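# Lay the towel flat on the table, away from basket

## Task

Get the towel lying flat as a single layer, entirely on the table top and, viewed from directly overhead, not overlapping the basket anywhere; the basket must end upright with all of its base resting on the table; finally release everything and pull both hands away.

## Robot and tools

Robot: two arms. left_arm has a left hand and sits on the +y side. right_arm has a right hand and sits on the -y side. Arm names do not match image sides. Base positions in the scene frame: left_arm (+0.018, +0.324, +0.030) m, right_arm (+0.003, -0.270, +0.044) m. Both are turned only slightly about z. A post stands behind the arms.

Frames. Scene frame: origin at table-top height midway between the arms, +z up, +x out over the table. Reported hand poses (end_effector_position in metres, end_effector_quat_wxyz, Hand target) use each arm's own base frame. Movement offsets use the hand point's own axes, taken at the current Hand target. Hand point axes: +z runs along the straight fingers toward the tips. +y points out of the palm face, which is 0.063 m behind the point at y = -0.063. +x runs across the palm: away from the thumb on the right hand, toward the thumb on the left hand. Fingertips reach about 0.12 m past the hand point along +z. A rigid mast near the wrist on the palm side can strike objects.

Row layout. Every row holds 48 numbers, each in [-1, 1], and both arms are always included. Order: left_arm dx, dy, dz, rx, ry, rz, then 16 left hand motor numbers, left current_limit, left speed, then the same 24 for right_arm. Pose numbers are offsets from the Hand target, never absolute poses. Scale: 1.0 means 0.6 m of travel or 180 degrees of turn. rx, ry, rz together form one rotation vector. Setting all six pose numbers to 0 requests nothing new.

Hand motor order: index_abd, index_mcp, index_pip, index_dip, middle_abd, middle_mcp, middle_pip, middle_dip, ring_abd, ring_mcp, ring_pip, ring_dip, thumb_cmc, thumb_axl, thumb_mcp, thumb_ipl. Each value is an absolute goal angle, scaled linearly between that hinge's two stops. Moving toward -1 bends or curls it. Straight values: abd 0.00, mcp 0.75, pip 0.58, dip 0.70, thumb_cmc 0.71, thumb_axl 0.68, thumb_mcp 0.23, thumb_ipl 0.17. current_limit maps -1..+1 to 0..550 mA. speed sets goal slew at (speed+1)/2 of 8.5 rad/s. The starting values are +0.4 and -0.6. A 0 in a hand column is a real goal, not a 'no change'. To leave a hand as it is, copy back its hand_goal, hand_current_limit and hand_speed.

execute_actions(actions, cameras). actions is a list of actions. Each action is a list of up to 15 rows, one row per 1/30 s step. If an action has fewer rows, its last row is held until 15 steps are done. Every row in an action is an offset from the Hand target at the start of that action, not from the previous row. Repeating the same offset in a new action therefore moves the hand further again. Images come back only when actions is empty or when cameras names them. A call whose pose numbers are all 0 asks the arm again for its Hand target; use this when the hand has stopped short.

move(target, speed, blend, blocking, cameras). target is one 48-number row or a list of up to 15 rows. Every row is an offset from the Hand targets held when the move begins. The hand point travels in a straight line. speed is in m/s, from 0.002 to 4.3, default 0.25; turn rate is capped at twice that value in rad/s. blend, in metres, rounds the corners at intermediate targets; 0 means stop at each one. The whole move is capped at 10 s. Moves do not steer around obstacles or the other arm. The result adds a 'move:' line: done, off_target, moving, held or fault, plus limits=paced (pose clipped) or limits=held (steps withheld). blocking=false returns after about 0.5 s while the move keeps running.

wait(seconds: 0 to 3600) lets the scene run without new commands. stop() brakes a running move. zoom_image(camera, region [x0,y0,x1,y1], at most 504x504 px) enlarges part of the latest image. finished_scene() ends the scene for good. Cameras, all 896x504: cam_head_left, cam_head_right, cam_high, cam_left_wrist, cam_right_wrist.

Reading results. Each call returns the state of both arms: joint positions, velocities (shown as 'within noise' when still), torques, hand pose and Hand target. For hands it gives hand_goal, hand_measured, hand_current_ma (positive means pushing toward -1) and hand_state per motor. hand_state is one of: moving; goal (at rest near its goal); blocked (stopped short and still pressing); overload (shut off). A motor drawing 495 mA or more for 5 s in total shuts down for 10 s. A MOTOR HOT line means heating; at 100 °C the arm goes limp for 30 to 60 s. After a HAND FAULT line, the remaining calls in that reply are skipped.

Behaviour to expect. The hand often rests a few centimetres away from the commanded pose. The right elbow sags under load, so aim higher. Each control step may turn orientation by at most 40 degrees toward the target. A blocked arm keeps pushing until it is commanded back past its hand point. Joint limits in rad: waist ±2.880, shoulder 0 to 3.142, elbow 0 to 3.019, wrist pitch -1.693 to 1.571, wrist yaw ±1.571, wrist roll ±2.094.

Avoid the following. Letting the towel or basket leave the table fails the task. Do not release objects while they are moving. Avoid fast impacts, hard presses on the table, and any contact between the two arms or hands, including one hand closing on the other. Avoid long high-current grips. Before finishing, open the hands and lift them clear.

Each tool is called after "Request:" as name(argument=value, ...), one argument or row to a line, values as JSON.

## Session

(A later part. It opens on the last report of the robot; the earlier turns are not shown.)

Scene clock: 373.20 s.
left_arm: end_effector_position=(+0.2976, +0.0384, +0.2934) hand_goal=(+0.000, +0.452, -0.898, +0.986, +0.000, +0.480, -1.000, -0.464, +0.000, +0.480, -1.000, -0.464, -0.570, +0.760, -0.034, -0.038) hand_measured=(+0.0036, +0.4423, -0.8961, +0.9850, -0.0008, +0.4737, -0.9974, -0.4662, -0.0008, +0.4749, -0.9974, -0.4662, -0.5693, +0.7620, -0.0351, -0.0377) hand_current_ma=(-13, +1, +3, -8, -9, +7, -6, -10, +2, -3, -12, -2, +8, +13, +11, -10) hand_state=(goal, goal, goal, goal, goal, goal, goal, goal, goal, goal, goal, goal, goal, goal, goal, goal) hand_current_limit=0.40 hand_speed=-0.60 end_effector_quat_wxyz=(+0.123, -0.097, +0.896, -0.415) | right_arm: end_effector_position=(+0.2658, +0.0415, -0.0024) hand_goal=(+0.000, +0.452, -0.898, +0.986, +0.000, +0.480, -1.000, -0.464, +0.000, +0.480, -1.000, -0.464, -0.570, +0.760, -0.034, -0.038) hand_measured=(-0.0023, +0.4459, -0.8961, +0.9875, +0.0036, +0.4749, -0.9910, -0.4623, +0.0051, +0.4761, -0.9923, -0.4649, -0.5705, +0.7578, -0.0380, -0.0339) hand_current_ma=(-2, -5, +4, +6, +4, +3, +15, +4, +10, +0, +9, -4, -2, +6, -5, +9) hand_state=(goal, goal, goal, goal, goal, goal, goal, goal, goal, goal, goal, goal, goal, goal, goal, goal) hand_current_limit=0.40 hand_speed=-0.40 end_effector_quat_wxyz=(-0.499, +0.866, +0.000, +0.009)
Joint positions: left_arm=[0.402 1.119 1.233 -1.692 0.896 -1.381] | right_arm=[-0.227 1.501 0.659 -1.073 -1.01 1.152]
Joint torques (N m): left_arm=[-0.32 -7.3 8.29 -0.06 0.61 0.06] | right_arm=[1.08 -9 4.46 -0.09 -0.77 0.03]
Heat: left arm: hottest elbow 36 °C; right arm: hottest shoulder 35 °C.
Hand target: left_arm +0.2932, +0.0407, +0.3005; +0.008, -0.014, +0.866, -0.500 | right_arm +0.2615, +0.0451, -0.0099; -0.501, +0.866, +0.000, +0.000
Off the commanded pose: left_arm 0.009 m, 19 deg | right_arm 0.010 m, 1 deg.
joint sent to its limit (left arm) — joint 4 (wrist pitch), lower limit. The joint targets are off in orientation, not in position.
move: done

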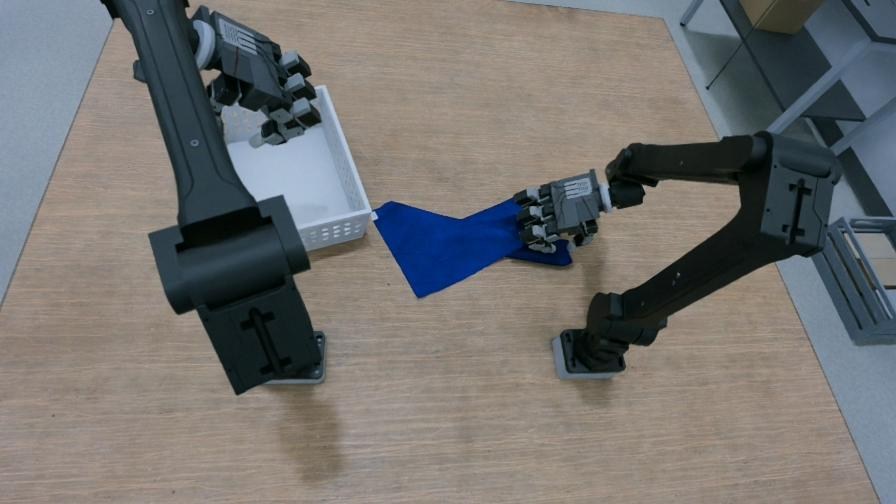

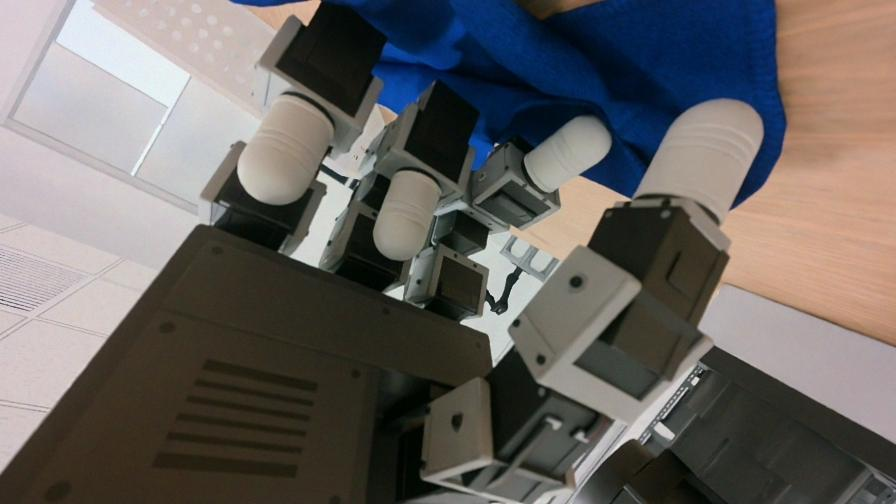

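Request:
move(
  target=[
    [0,0,0,0,0,0,0,0.452,-0.898,0.986,0,0.479,-1,-0.464,0,0.479,-1,-0.464,-0.571,0.76,-0.034,-0.038,0.4,-0.6,0,0.003,0,0,0,0,0,0.178,-0.796,0.986,0,0.479,-1,-0.464,0,0.479,-1,-0.464,-0.571,0.76,-0.337,0.168,0.4,-0.8],
    [0,0,0,0,0,0,0,0.452,-0.898,0.986,0,0.479,-1,-0.464,0,0.479,-1,-0.464,-0.571,0.76,-0.034,-0.038,0.4,-0.6,0,-0.055,-0.032,0,0,0,0,0.178,-0.796,0.986,0,0.479,-1,-0.464,0,0.479,-1,-0.464,-0.571,0.76,-0.337,0.168,0.4,-0.8],
  ],
  speed=0.06,
  cameras=["cam_head_left","cam_high","cam_right_wrist"],
)

Request:
zoom_image(
  camera="cam_head_left",
  region=[440, 160, 630, 300],
)

Scene clock: 375.90 s.
left_arm: end_effector_position=(+0.2976, +0.0384, +0.2934) hand_goal=(+0.000, +0.452, -0.898, +0.986, +0.000, +0.480, -1.000, -0.464, +0.000, +0.480, -1.000, -0.464, -0.570, +0.760, -0.034, -0.038) hand_measured=(+0.0036, +0.4423, -0.8961, +0.9850, -0.0008, +0.4737, -0.9974, -0.4662, -0.0008, +0.4749, -0.9974, -0.4662, -0.5693, +0.7620, -0.0351, -0.0377) hand_current_ma=(-6, +7, +12, -6, -9, +7, -7, -6, +5, -3, -8, +1, +5, +9, +6, -6) hand_state=(goal, goal, goal, goal, goal, goal, goal, goal, goal, goal, goal, goal, goal, goal, goal, goal) hand_current_limit=0.40 hand_speed=-0.60 end_effector_quat_wxyz=(+0.123, -0.097, +0.896, -0.415) | right_arm: end_effector_position=(+0.2511, +0.0449, +0.0194) hand_goal=(+0.000, +0.178, -0.796, +0.986, +0.000, +0.480, -1.000, -0.464, +0.000, +0.480, -1.000, -0.464, -0.570, +0.760, -0.336, +0.168) hand_measured=(-0.0008, +0.2313, -0.7883, +0.9926, +0.0036, +0.4749, -0.9910, -0.4623, +0.0051, +0.4773, -0.9923, -0.4636, -0.5755, +0.7631, -0.2340, +0.1910) hand_current_ma=(-4, +60, +4, +6, +2, +3, +15, +2, +0, +0, +10, +1, +1, +6, +167, +26) hand_state=(goal, blocked, goal, goal, goal, goal, goal, goal, goal, goal, goal, goal, goal, goal, blocked, blocked) hand_current_limit=0.40 hand_speed=-0.80 end_effector_quat_wxyz=(-0.503, +0.864, -0.009, -0.006)
Joint positions: left_arm=[0.402 1.119 1.233 -1.692 0.896 -1.381] | right_arm=[-0.227 1.436 0.659 -1.174 -1.01 1.152]
Joint torques (N m): left_arm=[0.03 -7 8.31 -0.06 0.6 0.08] | right_arm=[1.08 -10.99 7.49 -1.24 -0.78 0.05]
Heat: left arm: hottest elbow 36 °C; right arm: hottest shoulder 35 °C.
Hand target: left_arm +0.2932, +0.0407, +0.3005; +0.008, -0.014, +0.866, -0.500 | right_arm +0.2615, +0.0448, +0.0283; -0.501, +0.866, +0.000, +0.000
Off the commanded pose: left_arm 0.009 m, 19 deg | right_arm 0.014 m, 1 deg.
joint sent to its limit (left arm) — joint 4 (wrist pitch), lower limit. The joint targets are off in orientation, not in position.
move: off_target (right_arm)

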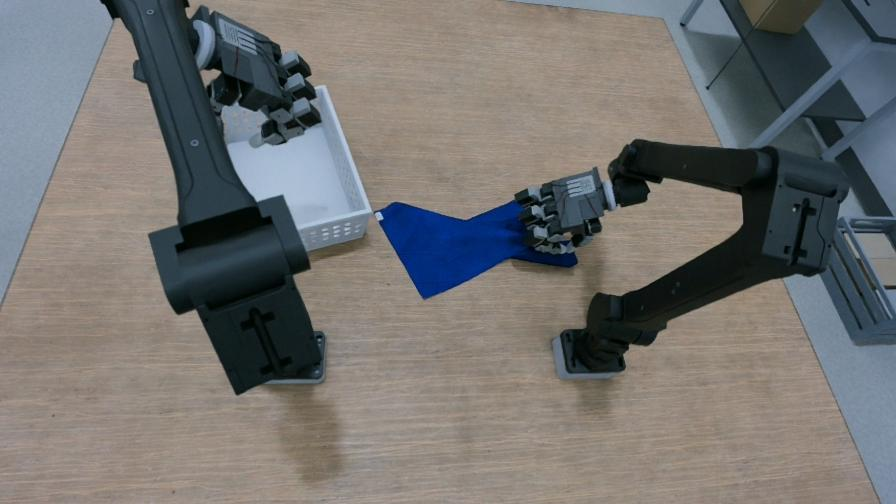

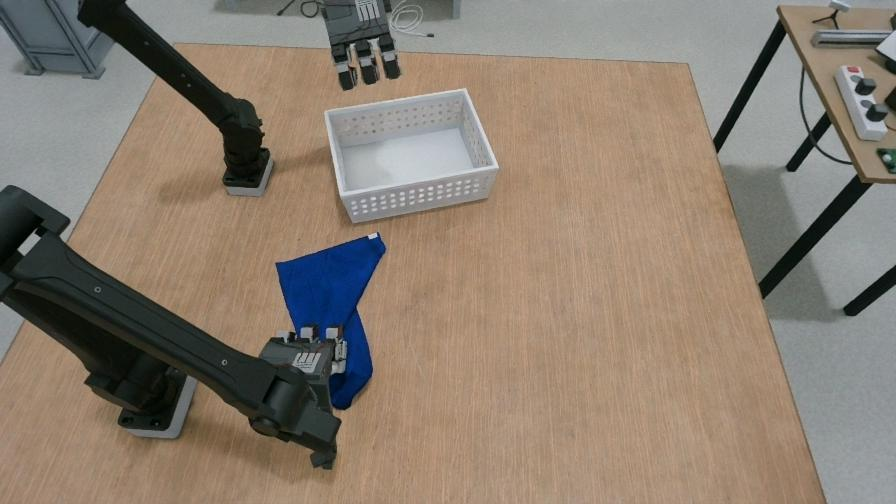

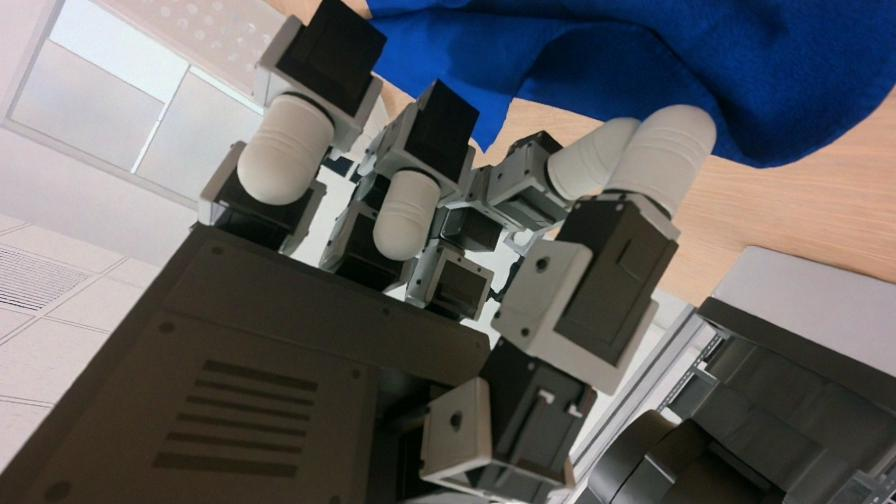

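Scaled by 2.653 from the camera's image (finer frame: 1280x720).

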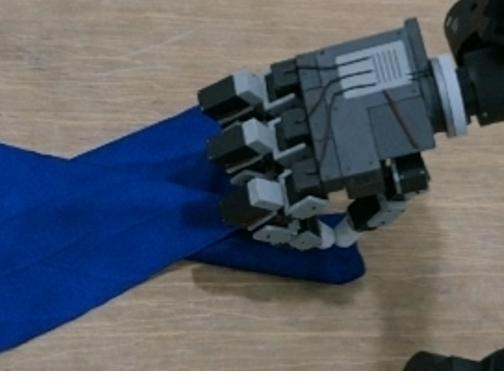

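Request:
move(
  target=[
    [0,0,0,0,0,0,0,0.452,-0.898,0.986,0,0.479,-1,-0.464,0,0.479,-1,-0.464,-0.571,0.76,-0.034,-0.038,0.4,-0.6,-0.0333,0.0583,-0.101,0,0,0,0,0.178,-0.796,0.986,0,0.479,-1,-0.464,0,0.479,-1,-0.464,-0.571,0.76,-0.337,0.168,0.4,-0.8],
  ],
  speed=0.06,
  cameras=["cam_head_left","cam_high","cam_right_wrist"],
)

Request:
zoom_image(
  camera="cam_head_left",
  region=[370, 160, 630, 310],
)

Scene clock: 378.50 s.
left_arm: end_effector_position=(+0.2976, +0.0384, +0.2934) hand_goal=(+0.000, +0.452, -0.898, +0.986, +0.000, +0.480, -1.000, -0.464, +0.000, +0.480, -1.000, -0.464, -0.570, +0.760, -0.034, -0.038) hand_measured=(+0.0036, +0.4423, -0.8961, +0.9850, -0.0008, +0.4737, -0.9974, -0.4662, +0.0007, +0.4749, -0.9974, -0.4649, -0.5705, +0.7631, -0.0351, -0.0377) hand_current_ma=(-8, +4, +9, -6, -11, +8, -3, -9, +7, -9, -8, -3, +10, +11, +8, -12) hand_state=(goal, goal, goal, goal, goal, goal, goal, goal, goal, goal, goal, goal, goal, goal, goal, goal) hand_current_limit=0.40 hand_speed=-0.60 end_effector_quat_wxyz=(+0.123, -0.097, +0.896, -0.415) | right_arm: end_effector_position=(+0.2333, -0.0181, +0.0259) hand_goal=(+0.000, +0.178, -0.796, +0.986, +0.000, +0.480, -1.000, -0.464, +0.000, +0.480, -1.000, -0.464, -0.570, +0.760, -0.336, +0.168) hand_measured=(-0.0008, +0.2313, -0.7883, +0.9926, +0.0021, +0.4749, -0.9910, -0.4623, +0.0051, +0.4761, -0.9923, -0.4636, -0.5755, +0.7631, -0.2340, +0.1919) hand_current_ma=(-1, +55, +18, +3, +6, +8, +2, +0, +7, -6, -1, -5, -2, +9, +171, +28) hand_state=(goal, blocked, goal, goal, goal, goal, goal, goal, goal, goal, goal, goal, goal, goal, blocked, blocked) hand_current_limit=0.40 hand_speed=-0.80 end_effector_quat_wxyz=(-0.499, +0.866, +0.002, -0.001)
Joint positions: left_arm=[0.402 1.119 1.233 -1.692 0.896 -1.381] | right_arm=[-0.454 1.489 0.71 -1.444 -0.889 0.794]
Joint torques (N m): left_arm=[0.5 -7.36 8.23 -0.08 0.58 0.08] | right_arm=[-0.5 -8.47 7.1 -1.98 -0.51 -0.05]
Heat: left arm: hottest elbow 36 °C; right arm: hottest shoulder 35 °C.
Hand target: left_arm +0.2932, +0.0407, +0.3005; +0.008, -0.014, +0.866, -0.500 | right_arm +0.2414, -0.0250, +0.0281; -0.501, +0.866, +0.000, +0.000
Off the commanded pose: left_arm 0.009 m, 19 deg | right_arm 0.011 m, 0 deg.
joint sent to its limit (left arm) — joint 4 (wrist pitch), lower limit. The joint targets are off in orientation, not in position.
move: off_target (right_arm)

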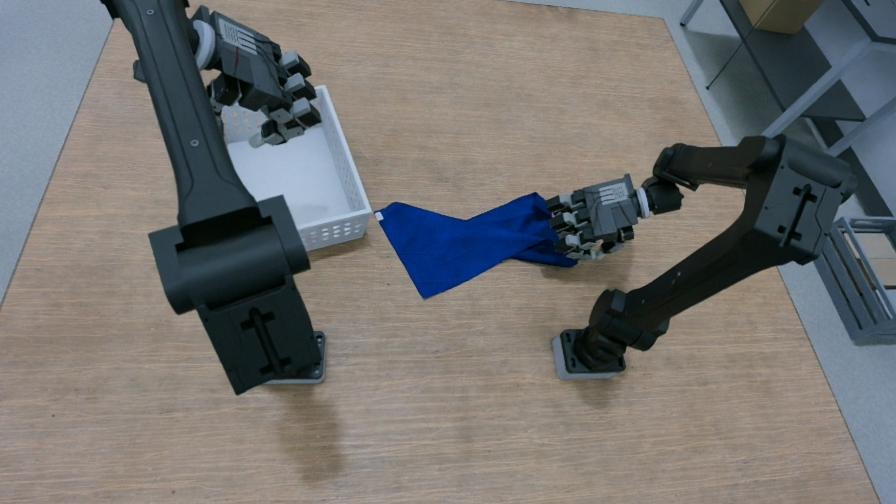

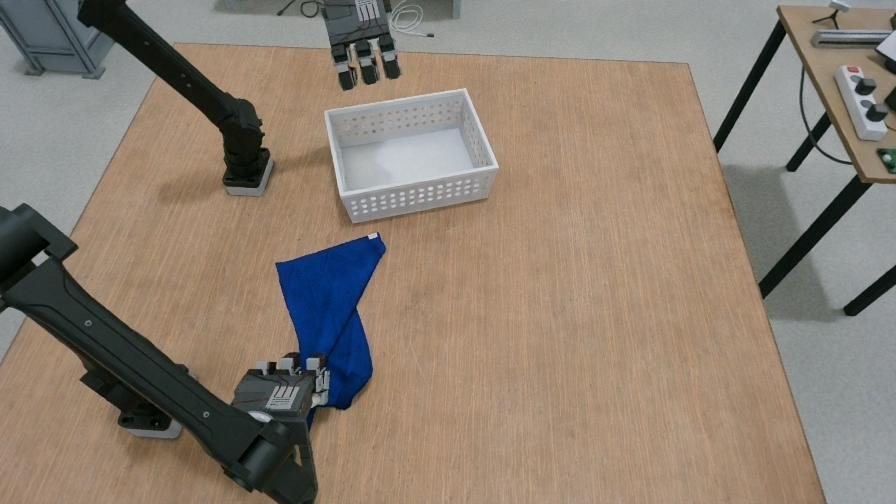

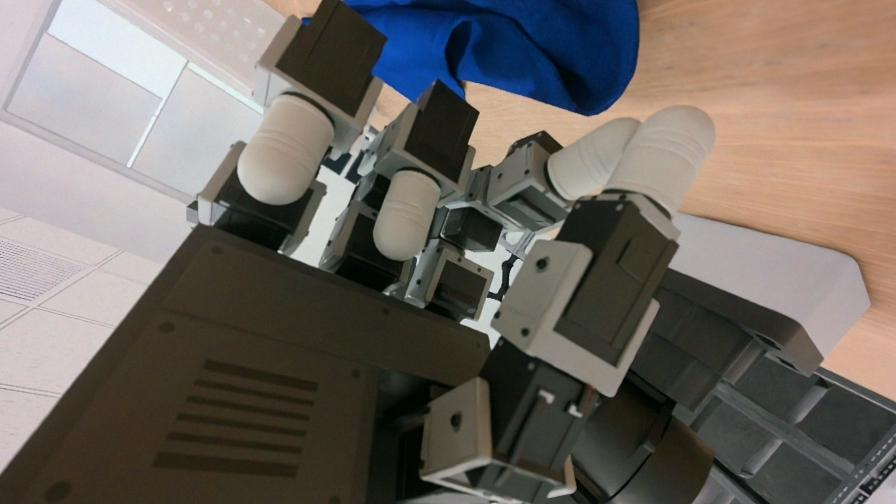

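Scaled by 1.938 from the camera's image (finer frame: 1280x720).

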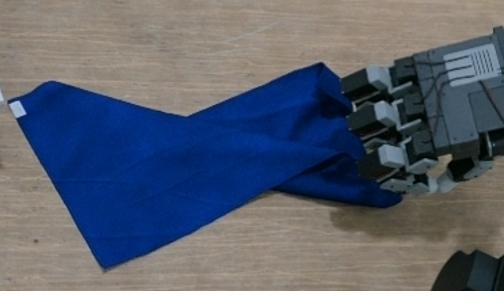

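Request:
move(
  target=[
    [0,0,0,0,0,0,0,0.452,-0.898,0.986,0,0.479,-1,-0.464,0,0.479,-1,-0.464,-0.571,0.76,-0.034,-0.038,0.4,-0.6,0.08,-0.02,-0.033,0,0,0,0,0.452,-0.898,0.986,0,0.479,-1,-0.464,0,0.479,-1,-0.464,-0.571,0.76,-0.034,-0.038,0.4,-0.4],
  ],
  speed=0.12,
  cameras=["cam_head_left","cam_high","cam_right_wrist"],
)

Request:
zoom_image(
  camera="cam_head_left",
  region=[480, 160, 630, 280],
)

Request:
zoom_image(
  camera="cam_high",
  region=[250, 330, 400, 450],
)

Scene clock: 380.60 s.
left_arm: end_effector_position=(+0.2976, +0.0384, +0.2934) hand_goal=(+0.000, +0.452, -0.898, +0.986, +0.000, +0.480, -1.000, -0.464, +0.000, +0.480, -1.000, -0.464, -0.570, +0.760, -0.034, -0.038) hand_measured=(+0.0021, +0.4423, -0.8961, +0.9850, -0.0008, +0.4737, -0.9974, -0.4662, -0.0008, +0.4749, -0.9974, -0.4662, -0.5693, +0.7631, -0.0351, -0.0377) hand_current_ma=(-10, +3, +5, -8, -12, +8, -5, -7, +8, -5, -11, -5, +7, +9, +11, -6) hand_state=(goal, goal, goal, goal, goal, goal, goal, goal, goal, goal, goal, goal, goal, goal, goal, goal) hand_current_limit=0.40 hand_speed=-0.60 end_effector_quat_wxyz=(+0.123, -0.097, +0.896, -0.415) | right_arm: end_effector_position=(+0.2837, -0.0377, +0.0472) hand_goal=(+0.000, +0.452, -0.898, +0.986, +0.000, +0.480, -1.000, -0.464, +0.000, +0.480, -1.000, -0.464, -0.570, +0.760, -0.034, -0.038) hand_measured=(+0.0065, +0.4399, -0.8807, +0.9926, +0.0036, +0.4749, -0.9910, -0.4636, +0.0051, +0.4773, -0.9923, -0.4636, -0.5705, +0.7609, -0.0311, -0.0386) hand_current_ma=(-6, -18, +16, +4, +5, +1, +20, -3, +8, -5, +5, +0, +2, +15, +0, -2) hand_state=(goal, goal, goal, goal, goal, goal, goal, goal, goal, goal, goal, goal, goal, goal, goal, goal) hand_current_limit=0.40 hand_speed=-0.40 end_effector_quat_wxyz=(-0.497, +0.867, +0.002, +0.012)
Joint positions: left_arm=[0.402 1.119 1.233 -1.692 0.896 -1.381] | right_arm=[-0.446 1.549 0.864 -1.499 -0.906 0.816]
Joint torques (N m): left_arm=[0.09 -7.53 8.21 -0.06 0.6 0.09] | right_arm=[1.38 -10.23 7.39 -1.85 -0.66 0.09]
Heat: left arm: hottest elbow 36 °C; right arm: hottest shoulder 35 °C.
Hand target: left_arm +0.2932, +0.0407, +0.3005; +0.008, -0.014, +0.866, -0.500 | right_arm +0.2894, -0.0361, +0.0484; -0.501, +0.866, +0.000, +0.000
Off the commanded pose: left_arm 0.009 m, 19 deg | right_arm 0.006 m, 1 deg.
joint sent to its limit (left arm) — joint 4 (wrist pitch), lower limit. The joint targets are off in orientation, not in position.
move: done

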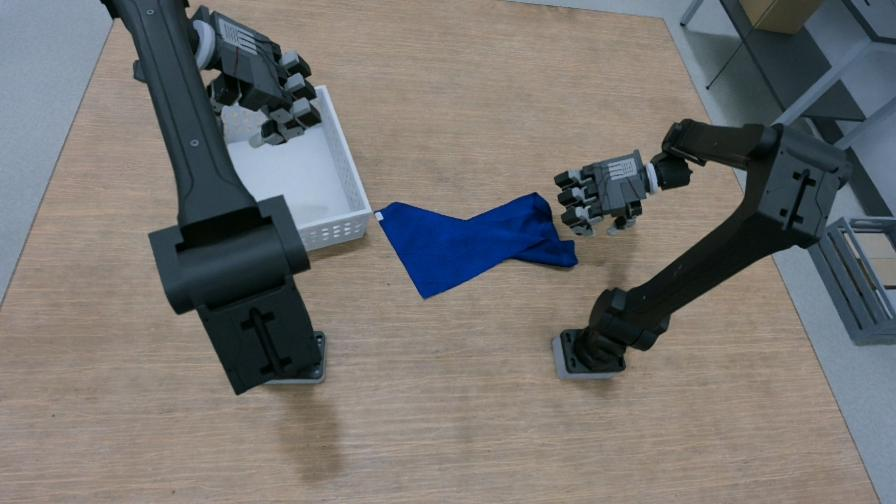

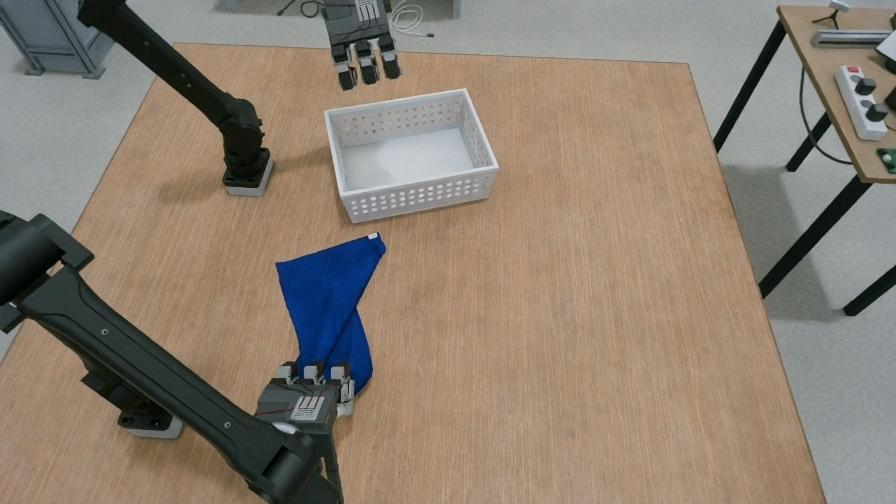

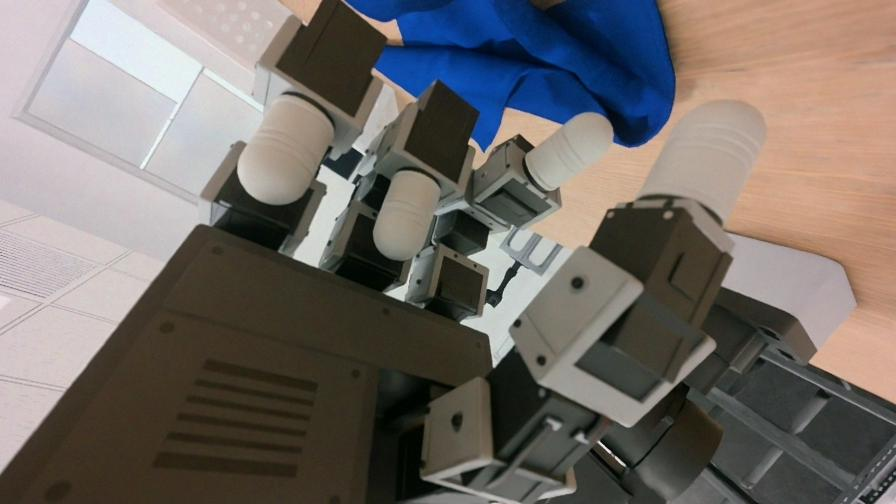

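Scaled by 3.360 from the camera's image (finer frame: 1280x720).

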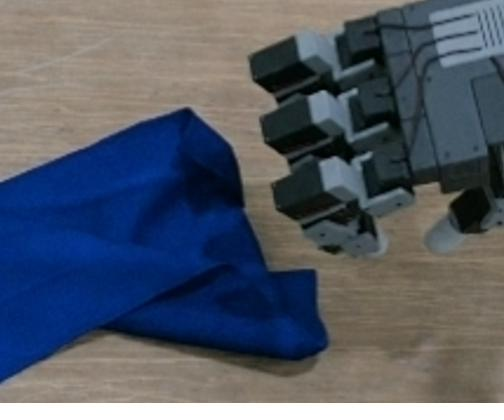

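Scaled by 3.360 from the camera's image (finer frame: 1280x720).

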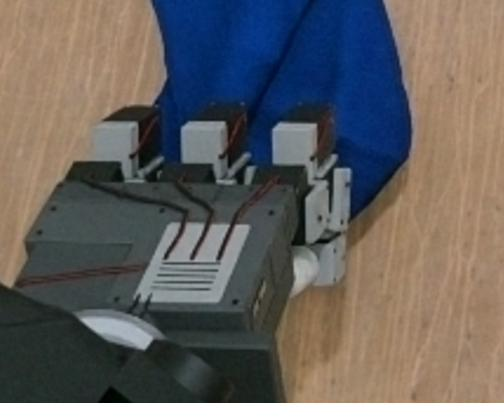

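Request:
move(
  target=[
    [0,0,0,0,0,0,0,0.452,-0.898,0.986,0,0.479,-1,-0.464,0,0.479,-1,-0.464,-0.571,0.76,-0.034,-0.038,0.4,-0.6,-0.0367,0.0008,0.0986,0,0,0,0,0.452,-0.898,0.986,0,0.479,-1,-0.464,0,0.479,-1,-0.464,-0.571,0.76,-0.034,-0.038,0.4,-0.4],
    [0,0,0,0,0,0,0,0.452,-0.898,0.986,0,0.479,-1,-0.464,0,0.479,-1,-0.464,-0.571,0.76,-0.034,-0.038,0.4,-0.6,-0.0367,0.0585,0.132,0,0,0,0,0.452,-0.898,0.986,0,0.479,-1,-0.464,0,0.479,-1,-0.464,-0.571,0.76,-0.034,-0.038,0.4,-0.4],
  ],
  speed=0.08,
  cameras=["cam_head_left","cam_right_wrist"],
)

Request:
zoom_image(
  camera="cam_head_left",
  region=[480, 160, 630, 280],
)

Scene clock: 383.90 s.
left_arm: end_effector_position=(+0.2976, +0.0384, +0.2934) hand_goal=(+0.000, +0.452, -0.898, +0.986, +0.000, +0.480, -1.000, -0.464, +0.000, +0.480, -1.000, -0.464, -0.570, +0.760, -0.034, -0.038) hand_measured=(+0.0036, +0.4423, -0.8961, +0.9850, -0.0008, +0.4737, -0.9974, -0.4662, -0.0008, +0.4749, -0.9962, -0.4649, -0.5693, +0.7620, -0.0351, -0.0377) hand_current_ma=(-11, +5, +9, -4, -6, +9, -7, -3, +3, -1, -8, -5, +0, +11, +8, -9) hand_state=(goal, goal, goal, goal, goal, goal, goal, goal, goal, goal, goal, goal, goal, goal, goal, goal) hand_current_limit=0.40 hand_speed=-0.60 end_effector_quat_wxyz=(+0.123, -0.097, +0.896, -0.415) | right_arm: end_effector_position=(+0.2742, +0.0098, -0.0124) hand_goal=(+0.000, +0.452, -0.898, +0.986, +0.000, +0.480, -1.000, -0.464, +0.000, +0.480, -1.000, -0.464, -0.570, +0.760, -0.034, -0.038) hand_measured=(-0.0023, +0.4327, -0.9179, +0.9786, +0.0036, +0.4749, -0.9910, -0.4623, +0.0051, +0.4761, -0.9923, -0.4636, -0.5705, +0.7567, -0.0341, -0.0386) hand_current_ma=(-5, -23, -15, -6, +1, +5, +3, +6, +6, -6, +1, +4, -2, +2, -2, +10) hand_state=(goal, goal, goal, goal, goal, goal, goal, goal, goal, goal, goal, goal, goal, goal, goal, goal) hand_current_limit=0.40 hand_speed=-0.40 end_effector_quat_wxyz=(-0.498, +0.867, +0.004, +0.014)
Joint positions: left_arm=[0.402 1.119 1.233 -1.692 0.896 -1.381] | right_arm=[-0.322 1.588 0.713 -1.164 -0.973 0.99]
Joint torques (N m): left_arm=[-0.09 -7.18 8.14 0.02 0.59 0.09] | right_arm=[1.32 -9.64 3.81 -0.17 -0.68 0.09]
Heat: left arm: hottest elbow 36 °C; right arm: hottest shoulder 35 °C.
Hand target: left_arm +0.2932, +0.0407, +0.3005; +0.008, -0.014, +0.866, -0.500 | right_arm +0.2675, +0.0149, -0.0215; -0.501, +0.866, +0.000, +0.000
Off the commanded pose: left_arm 0.009 m, 19 deg | right_arm 0.013 m, 2 deg.
joint sent to its limit (left arm) — joint 4 (wrist pitch), lower limit. The joint targets are off in orientation, not in position.
move: off_target (right_arm)

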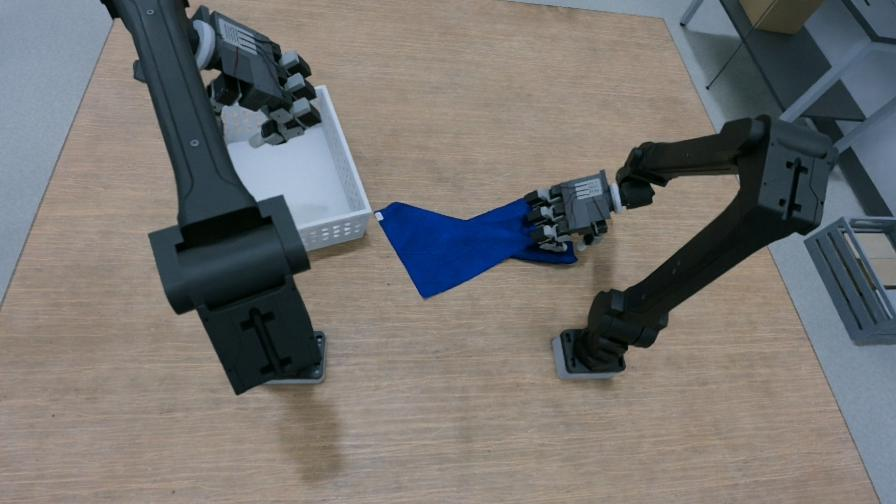

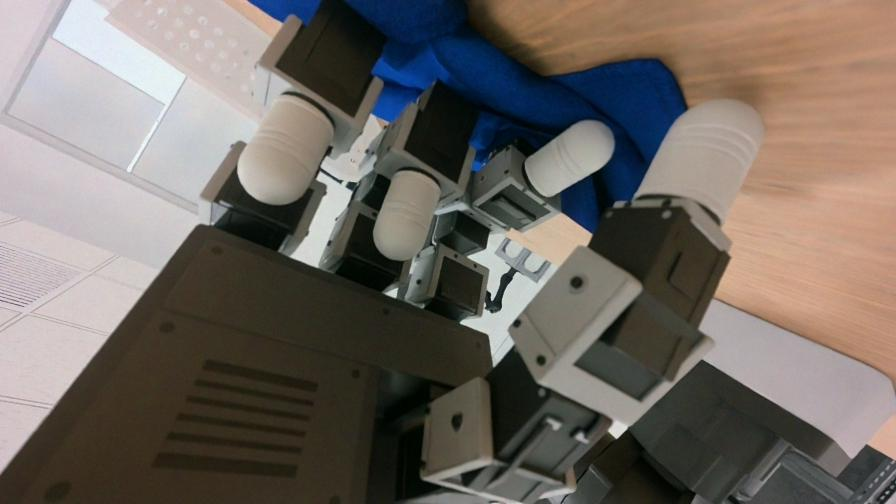

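Scaled by 3.360 from the camera's image (finer frame: 1280x720).

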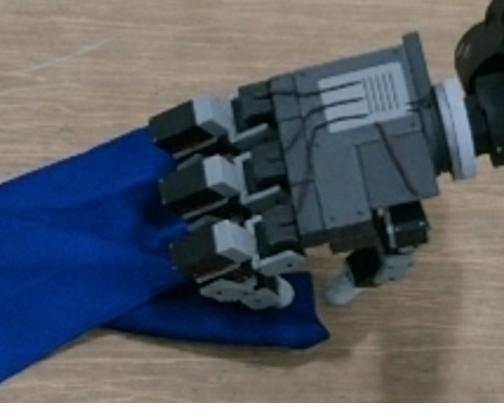

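Request:
move(
  target=[
    [0,0,0,0,0,0,0,0.452,-0.898,0.986,0,0.479,-1,-0.464,0,0.479,-1,-0.464,-0.571,0.76,-0.034,-0.038,0.4,-0.6,0,0.003,0,0,0,0,0,0.178,-0.796,0.986,0,0.479,-1,-0.464,0,0.479,-1,-0.464,-0.571,0.76,-0.337,0.168,0.4,-0.8],
    [0,0,0,0,0,0,0,0.452,-0.898,0.986,0,0.479,-1,-0.464,0,0.479,-1,-0.464,-0.571,0.76,-0.034,-0.038,0.4,-0.6,0,-0.0866,-0.05,0,0,0,0,0.178,-0.796,0.986,0,0.479,-1,-0.464,0,0.479,-1,-0.464,-0.571,0.76,-0.337,0.168,0.4,-0.8],
  ],
  speed=0.06,
  cameras=["cam_head_left","cam_high","cam_right_wrist"],
)

Request:
zoom_image(
  camera="cam_head_left",
  region=[440, 160, 630, 300],
)

Scene clock: 386.93 s.
left_arm: end_effector_position=(+0.2976, +0.0384, +0.2934) hand_goal=(+0.000, +0.452, -0.898, +0.986, +0.000, +0.480, -1.000, -0.464, +0.000, +0.480, -1.000, -0.464, -0.570, +0.760, -0.034, -0.038) hand_measured=(+0.0036, +0.4423, -0.8973, +0.9850, -0.0008, +0.4737, -0.9974, -0.4662, -0.0008, +0.4749, -0.9974, -0.4662, -0.5693, +0.7620, -0.0351, -0.0377) hand_current_ma=(-12, +7, +9, -8, -6, +6, -2, -10, +7, -3, -14, -1, +7, +10, +10, -6) hand_state=(goal, goal, goal, goal, goal, goal, goal, goal, goal, goal, goal, goal, goal, goal, goal, goal) hand_current_limit=0.40 hand_speed=-0.60 end_effector_quat_wxyz=(+0.123, -0.097, +0.896, -0.415) | right_arm: end_effector_position=(+0.2574, +0.0157, +0.0292) hand_goal=(+0.000, +0.178, -0.796, +0.986, +0.000, +0.480, -1.000, -0.464, +0.000, +0.480, -1.000, -0.464, -0.570, +0.760, -0.336, +0.168) hand_measured=(-0.0023, +0.2349, -0.8011, +0.9863, +0.0036, +0.4749, -0.9910, -0.4636, +0.0051, +0.4761, -0.9923, -0.4636, -0.5755, +0.7631, -0.2320, +0.1910) hand_current_ma=(-8, +63, -2, +1, +12, +7, +7, -6, -1, -1, +4, -3, +1, +6, +174, +23) hand_state=(goal, blocked, goal, goal, goal, goal, goal, goal, goal, goal, goal, goal, goal, goal, blocked, blocked) hand_current_limit=0.40 hand_speed=-0.80 end_effector_quat_wxyz=(-0.505, +0.863, -0.007, -0.003)
Joint positions: left_arm=[0.402 1.119 1.233 -1.692 0.896 -1.381] | right_arm=[-0.322 1.477 0.724 -1.326 -0.974 0.992]
Joint torques (N m): left_arm=[0.56 -7.06 8.21 -0.17 0.59 0.1] | right_arm=[1.38 -11.63 7.49 -1.54 -0.6 0.12]
Heat: left arm: hottest elbow 36 °C; right arm: hottest shoulder 35 °C.
Hand target: left_arm +0.2932, +0.0407, +0.3005; +0.008, -0.014, +0.866, -0.500 | right_arm +0.2675, +0.0148, +0.0386; -0.501, +0.866, +0.000, +0.000
Off the commanded pose: left_arm 0.009 m, 19 deg | right_arm 0.014 m, 1 deg.
joint sent to its limit (left arm) — joint 4 (wrist pitch), lower limit. The joint targets are off in orientation, not in position.
move: off_target (right_arm)

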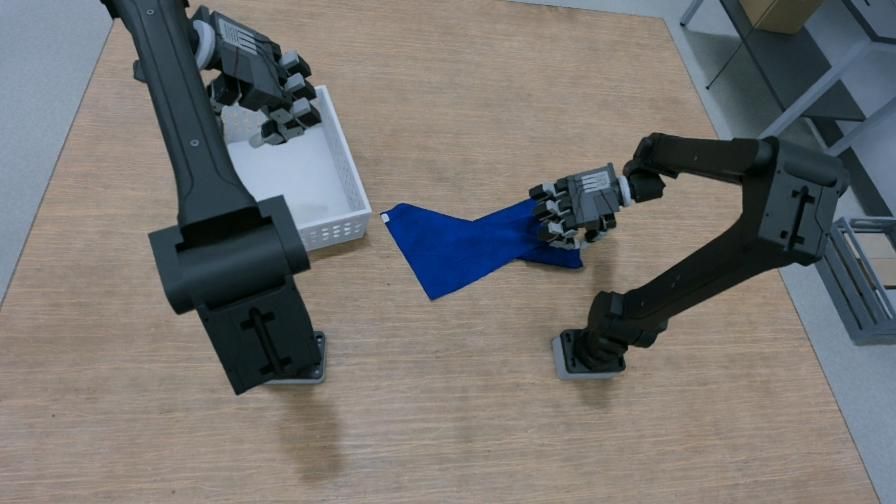

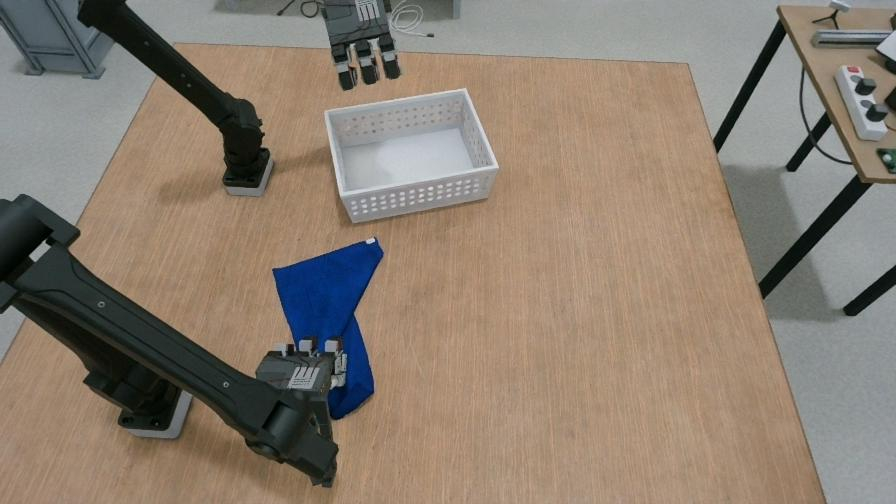

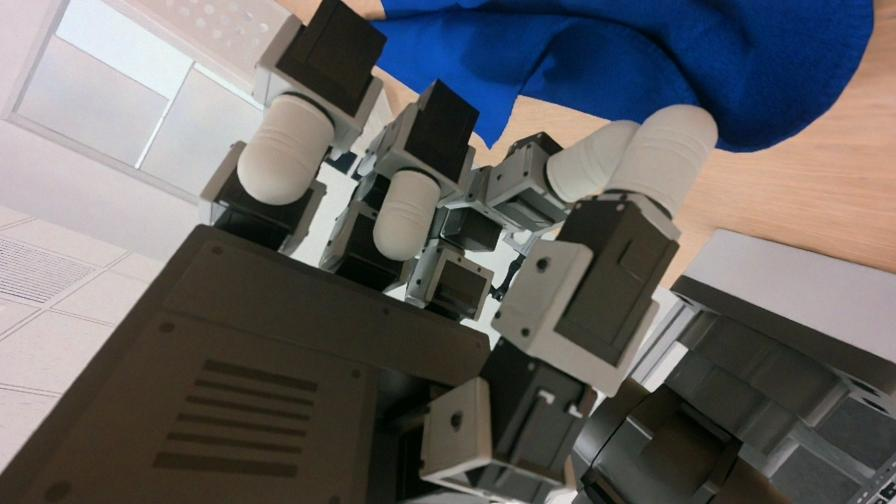

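Scaled by 2.653 from the camera's image (finer frame: 1280x720).

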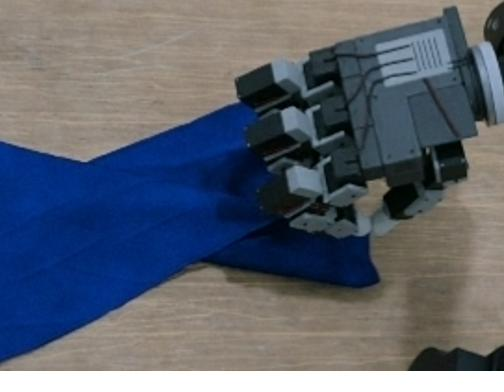

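Request:
move(
  target=[
    [0,0,0,0,0,0,0,0.452,-0.898,0.986,0,0.479,-1,-0.464,0,0.479,-1,-0.464,-0.571,0.76,-0.034,-0.038,0.4,-0.6,0,0.0166,-0.0577,0,0,0,0,0.178,-0.796,0.986,0,0.479,-1,-0.464,0,0.479,-1,-0.464,-0.571,0.76,-0.337,0.168,0.4,-0.8],
  ],
  speed=0.06,
  cameras=["cam_head_left","cam_right_wrist"],
)

Request:
zoom_image(
  camera="cam_head_left",
  region=[440, 160, 630, 300],
)

Scene clock: 388.73 s.
left_arm: end_effector_position=(+0.2976, +0.0384, +0.2934) hand_goal=(+0.000, +0.452, -0.898, +0.986, +0.000, +0.480, -1.000, -0.464, +0.000, +0.480, -1.000, -0.464, -0.570, +0.760, -0.034, -0.038) hand_measured=(+0.0021, +0.4423, -0.8961, +0.9850, -0.0008, +0.4737, -0.9974, -0.4662, -0.0008, +0.4749, -0.9974, -0.4662, -0.5693, +0.7631, -0.0351, -0.0377) hand_current_ma=(-7, +4, +6, -9, -2, +8, +0, -10, +3, -2, -8, -4, +4, +5, -1, -8) hand_state=(goal, goal, goal, goal, goal, goal, goal, goal, goal, goal, goal, goal, goal, goal, goal, goal) hand_current_limit=0.40 hand_speed=-0.60 end_effector_quat_wxyz=(+0.123, -0.097, +0.896, -0.415) | right_arm: end_effector_position=(+0.2587, -0.0131, +0.0447) hand_goal=(+0.000, +0.178, -0.796, +0.986, +0.000, +0.480, -1.000, -0.464, +0.000, +0.480, -1.000, -0.464, -0.570, +0.760, -0.336, +0.168) hand_measured=(-0.0023, +0.2361, -0.8024, +0.9863, +0.0036, +0.4749, -0.9910, -0.4623, +0.0036, +0.4761, -0.9923, -0.4636, -0.5755, +0.7641, -0.2320, +0.1910) hand_current_ma=(-4, +63, +1, +2, +10, +7, +12, +6, +4, -6, +6, +1, +0, +8, +177, +28) hand_state=(goal, blocked, goal, goal, goal, goal, goal, goal, goal, goal, goal, goal, goal, goal, blocked, blocked) hand_current_limit=0.40 hand_speed=-0.80 end_effector_quat_wxyz=(-0.500, +0.866, +0.001, -0.001)
Joint positions: left_arm=[0.402 1.119 1.233 -1.692 0.896 -1.381] | right_arm=[-0.403 1.487 0.782 -1.467 -0.919 0.86]
Joint torques (N m): left_arm=[0.03 -7.88 8.25 -0.03 0.6 0.12] | right_arm=[-0.44 -9 7.75 -1.81 -0.53 -0.12]
Heat: left arm: hottest elbow 36 °C; right arm: hottest shoulder 35 °C.
Hand target: left_arm +0.2932, +0.0407, +0.3005; +0.008, -0.014, +0.866, -0.500 | right_arm +0.2674, -0.0201, +0.0471; -0.501, +0.866, +0.000, +0.000
Off the commanded pose: left_arm 0.009 m, 19 deg | right_arm 0.012 m, 0 deg.
joint sent to its limit (left arm) — joint 4 (wrist pitch), lower limit. The joint targets are off in orientation, not in position.
move: off_target (right_arm)

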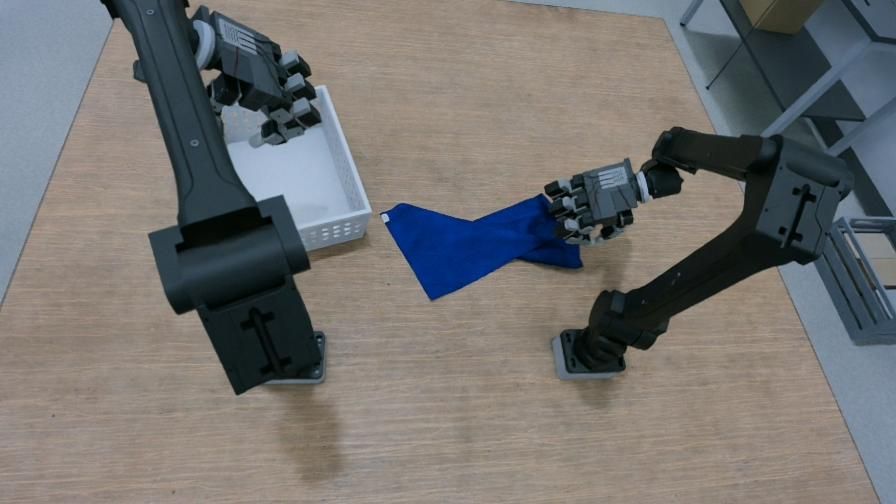

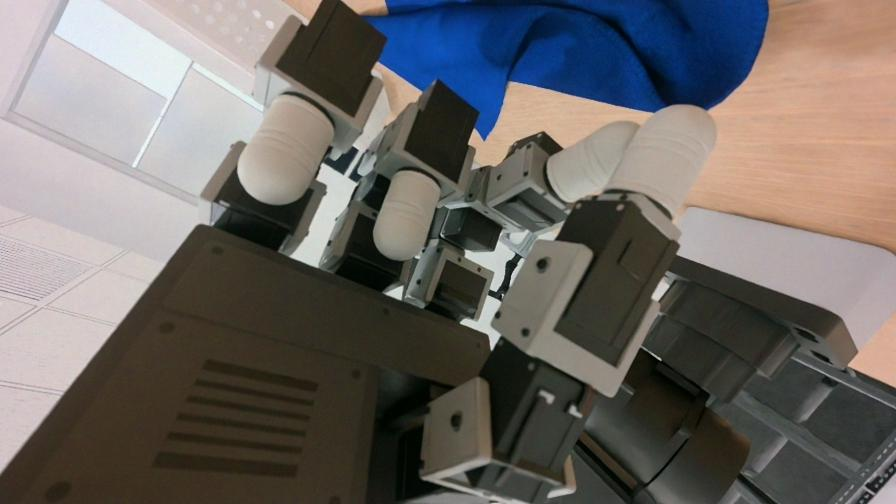

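Scaled by 2.653 from the camera's image (finer frame: 1280x720).

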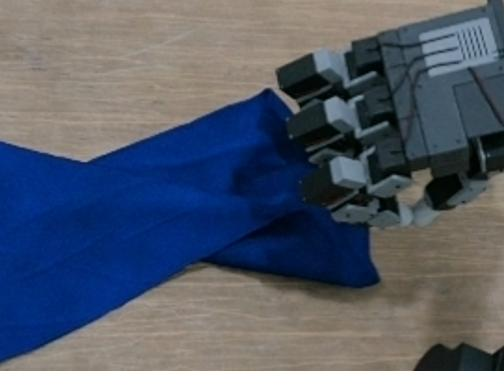

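Request:
zoom_image(
  camera="cam_right_wrist",
  region=[360, 0, 800, 150],
)

Request:
zoom_image(
  camera="cam_head_left",
  region=[500, 180, 600, 280],
)

Scaled by 1.145 from the camera's image (finer frame: 1280x720).

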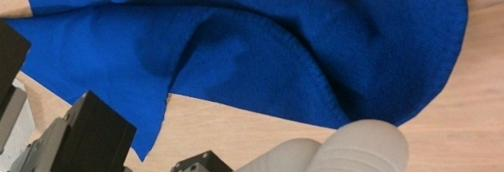

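Scaled by 5.040 from the camera's image (finer frame: 1280x720).

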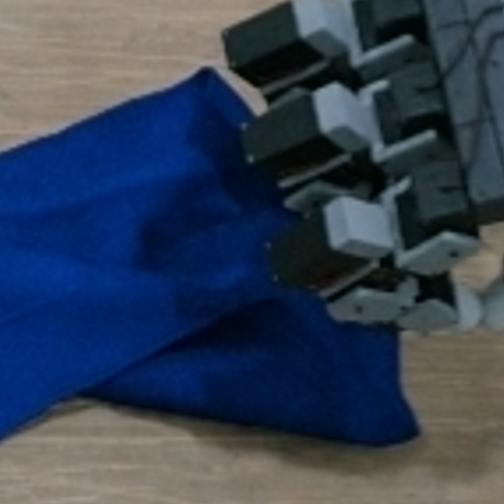

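Request:
zoom_image(
  camera="cam_right_wrist",
  region=[500, 0, 620, 80],
)

Request:
zoom_image(
  camera="cam_right_wrist",
  region=[600, 0, 780, 120],
)

Scaled by 4.200 from the camera's image (finer frame: 1280x720).

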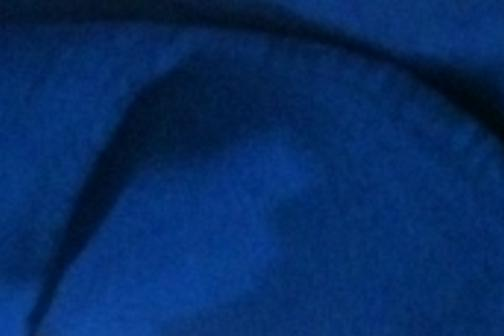

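Scaled by 2.800 from the camera's image (finer frame: 1280x720).

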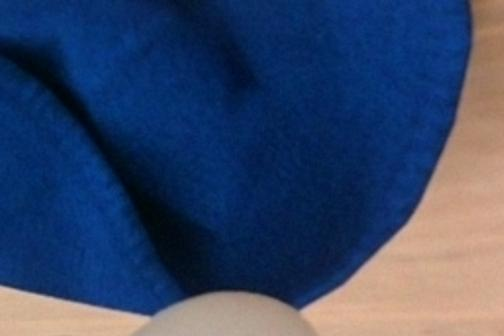

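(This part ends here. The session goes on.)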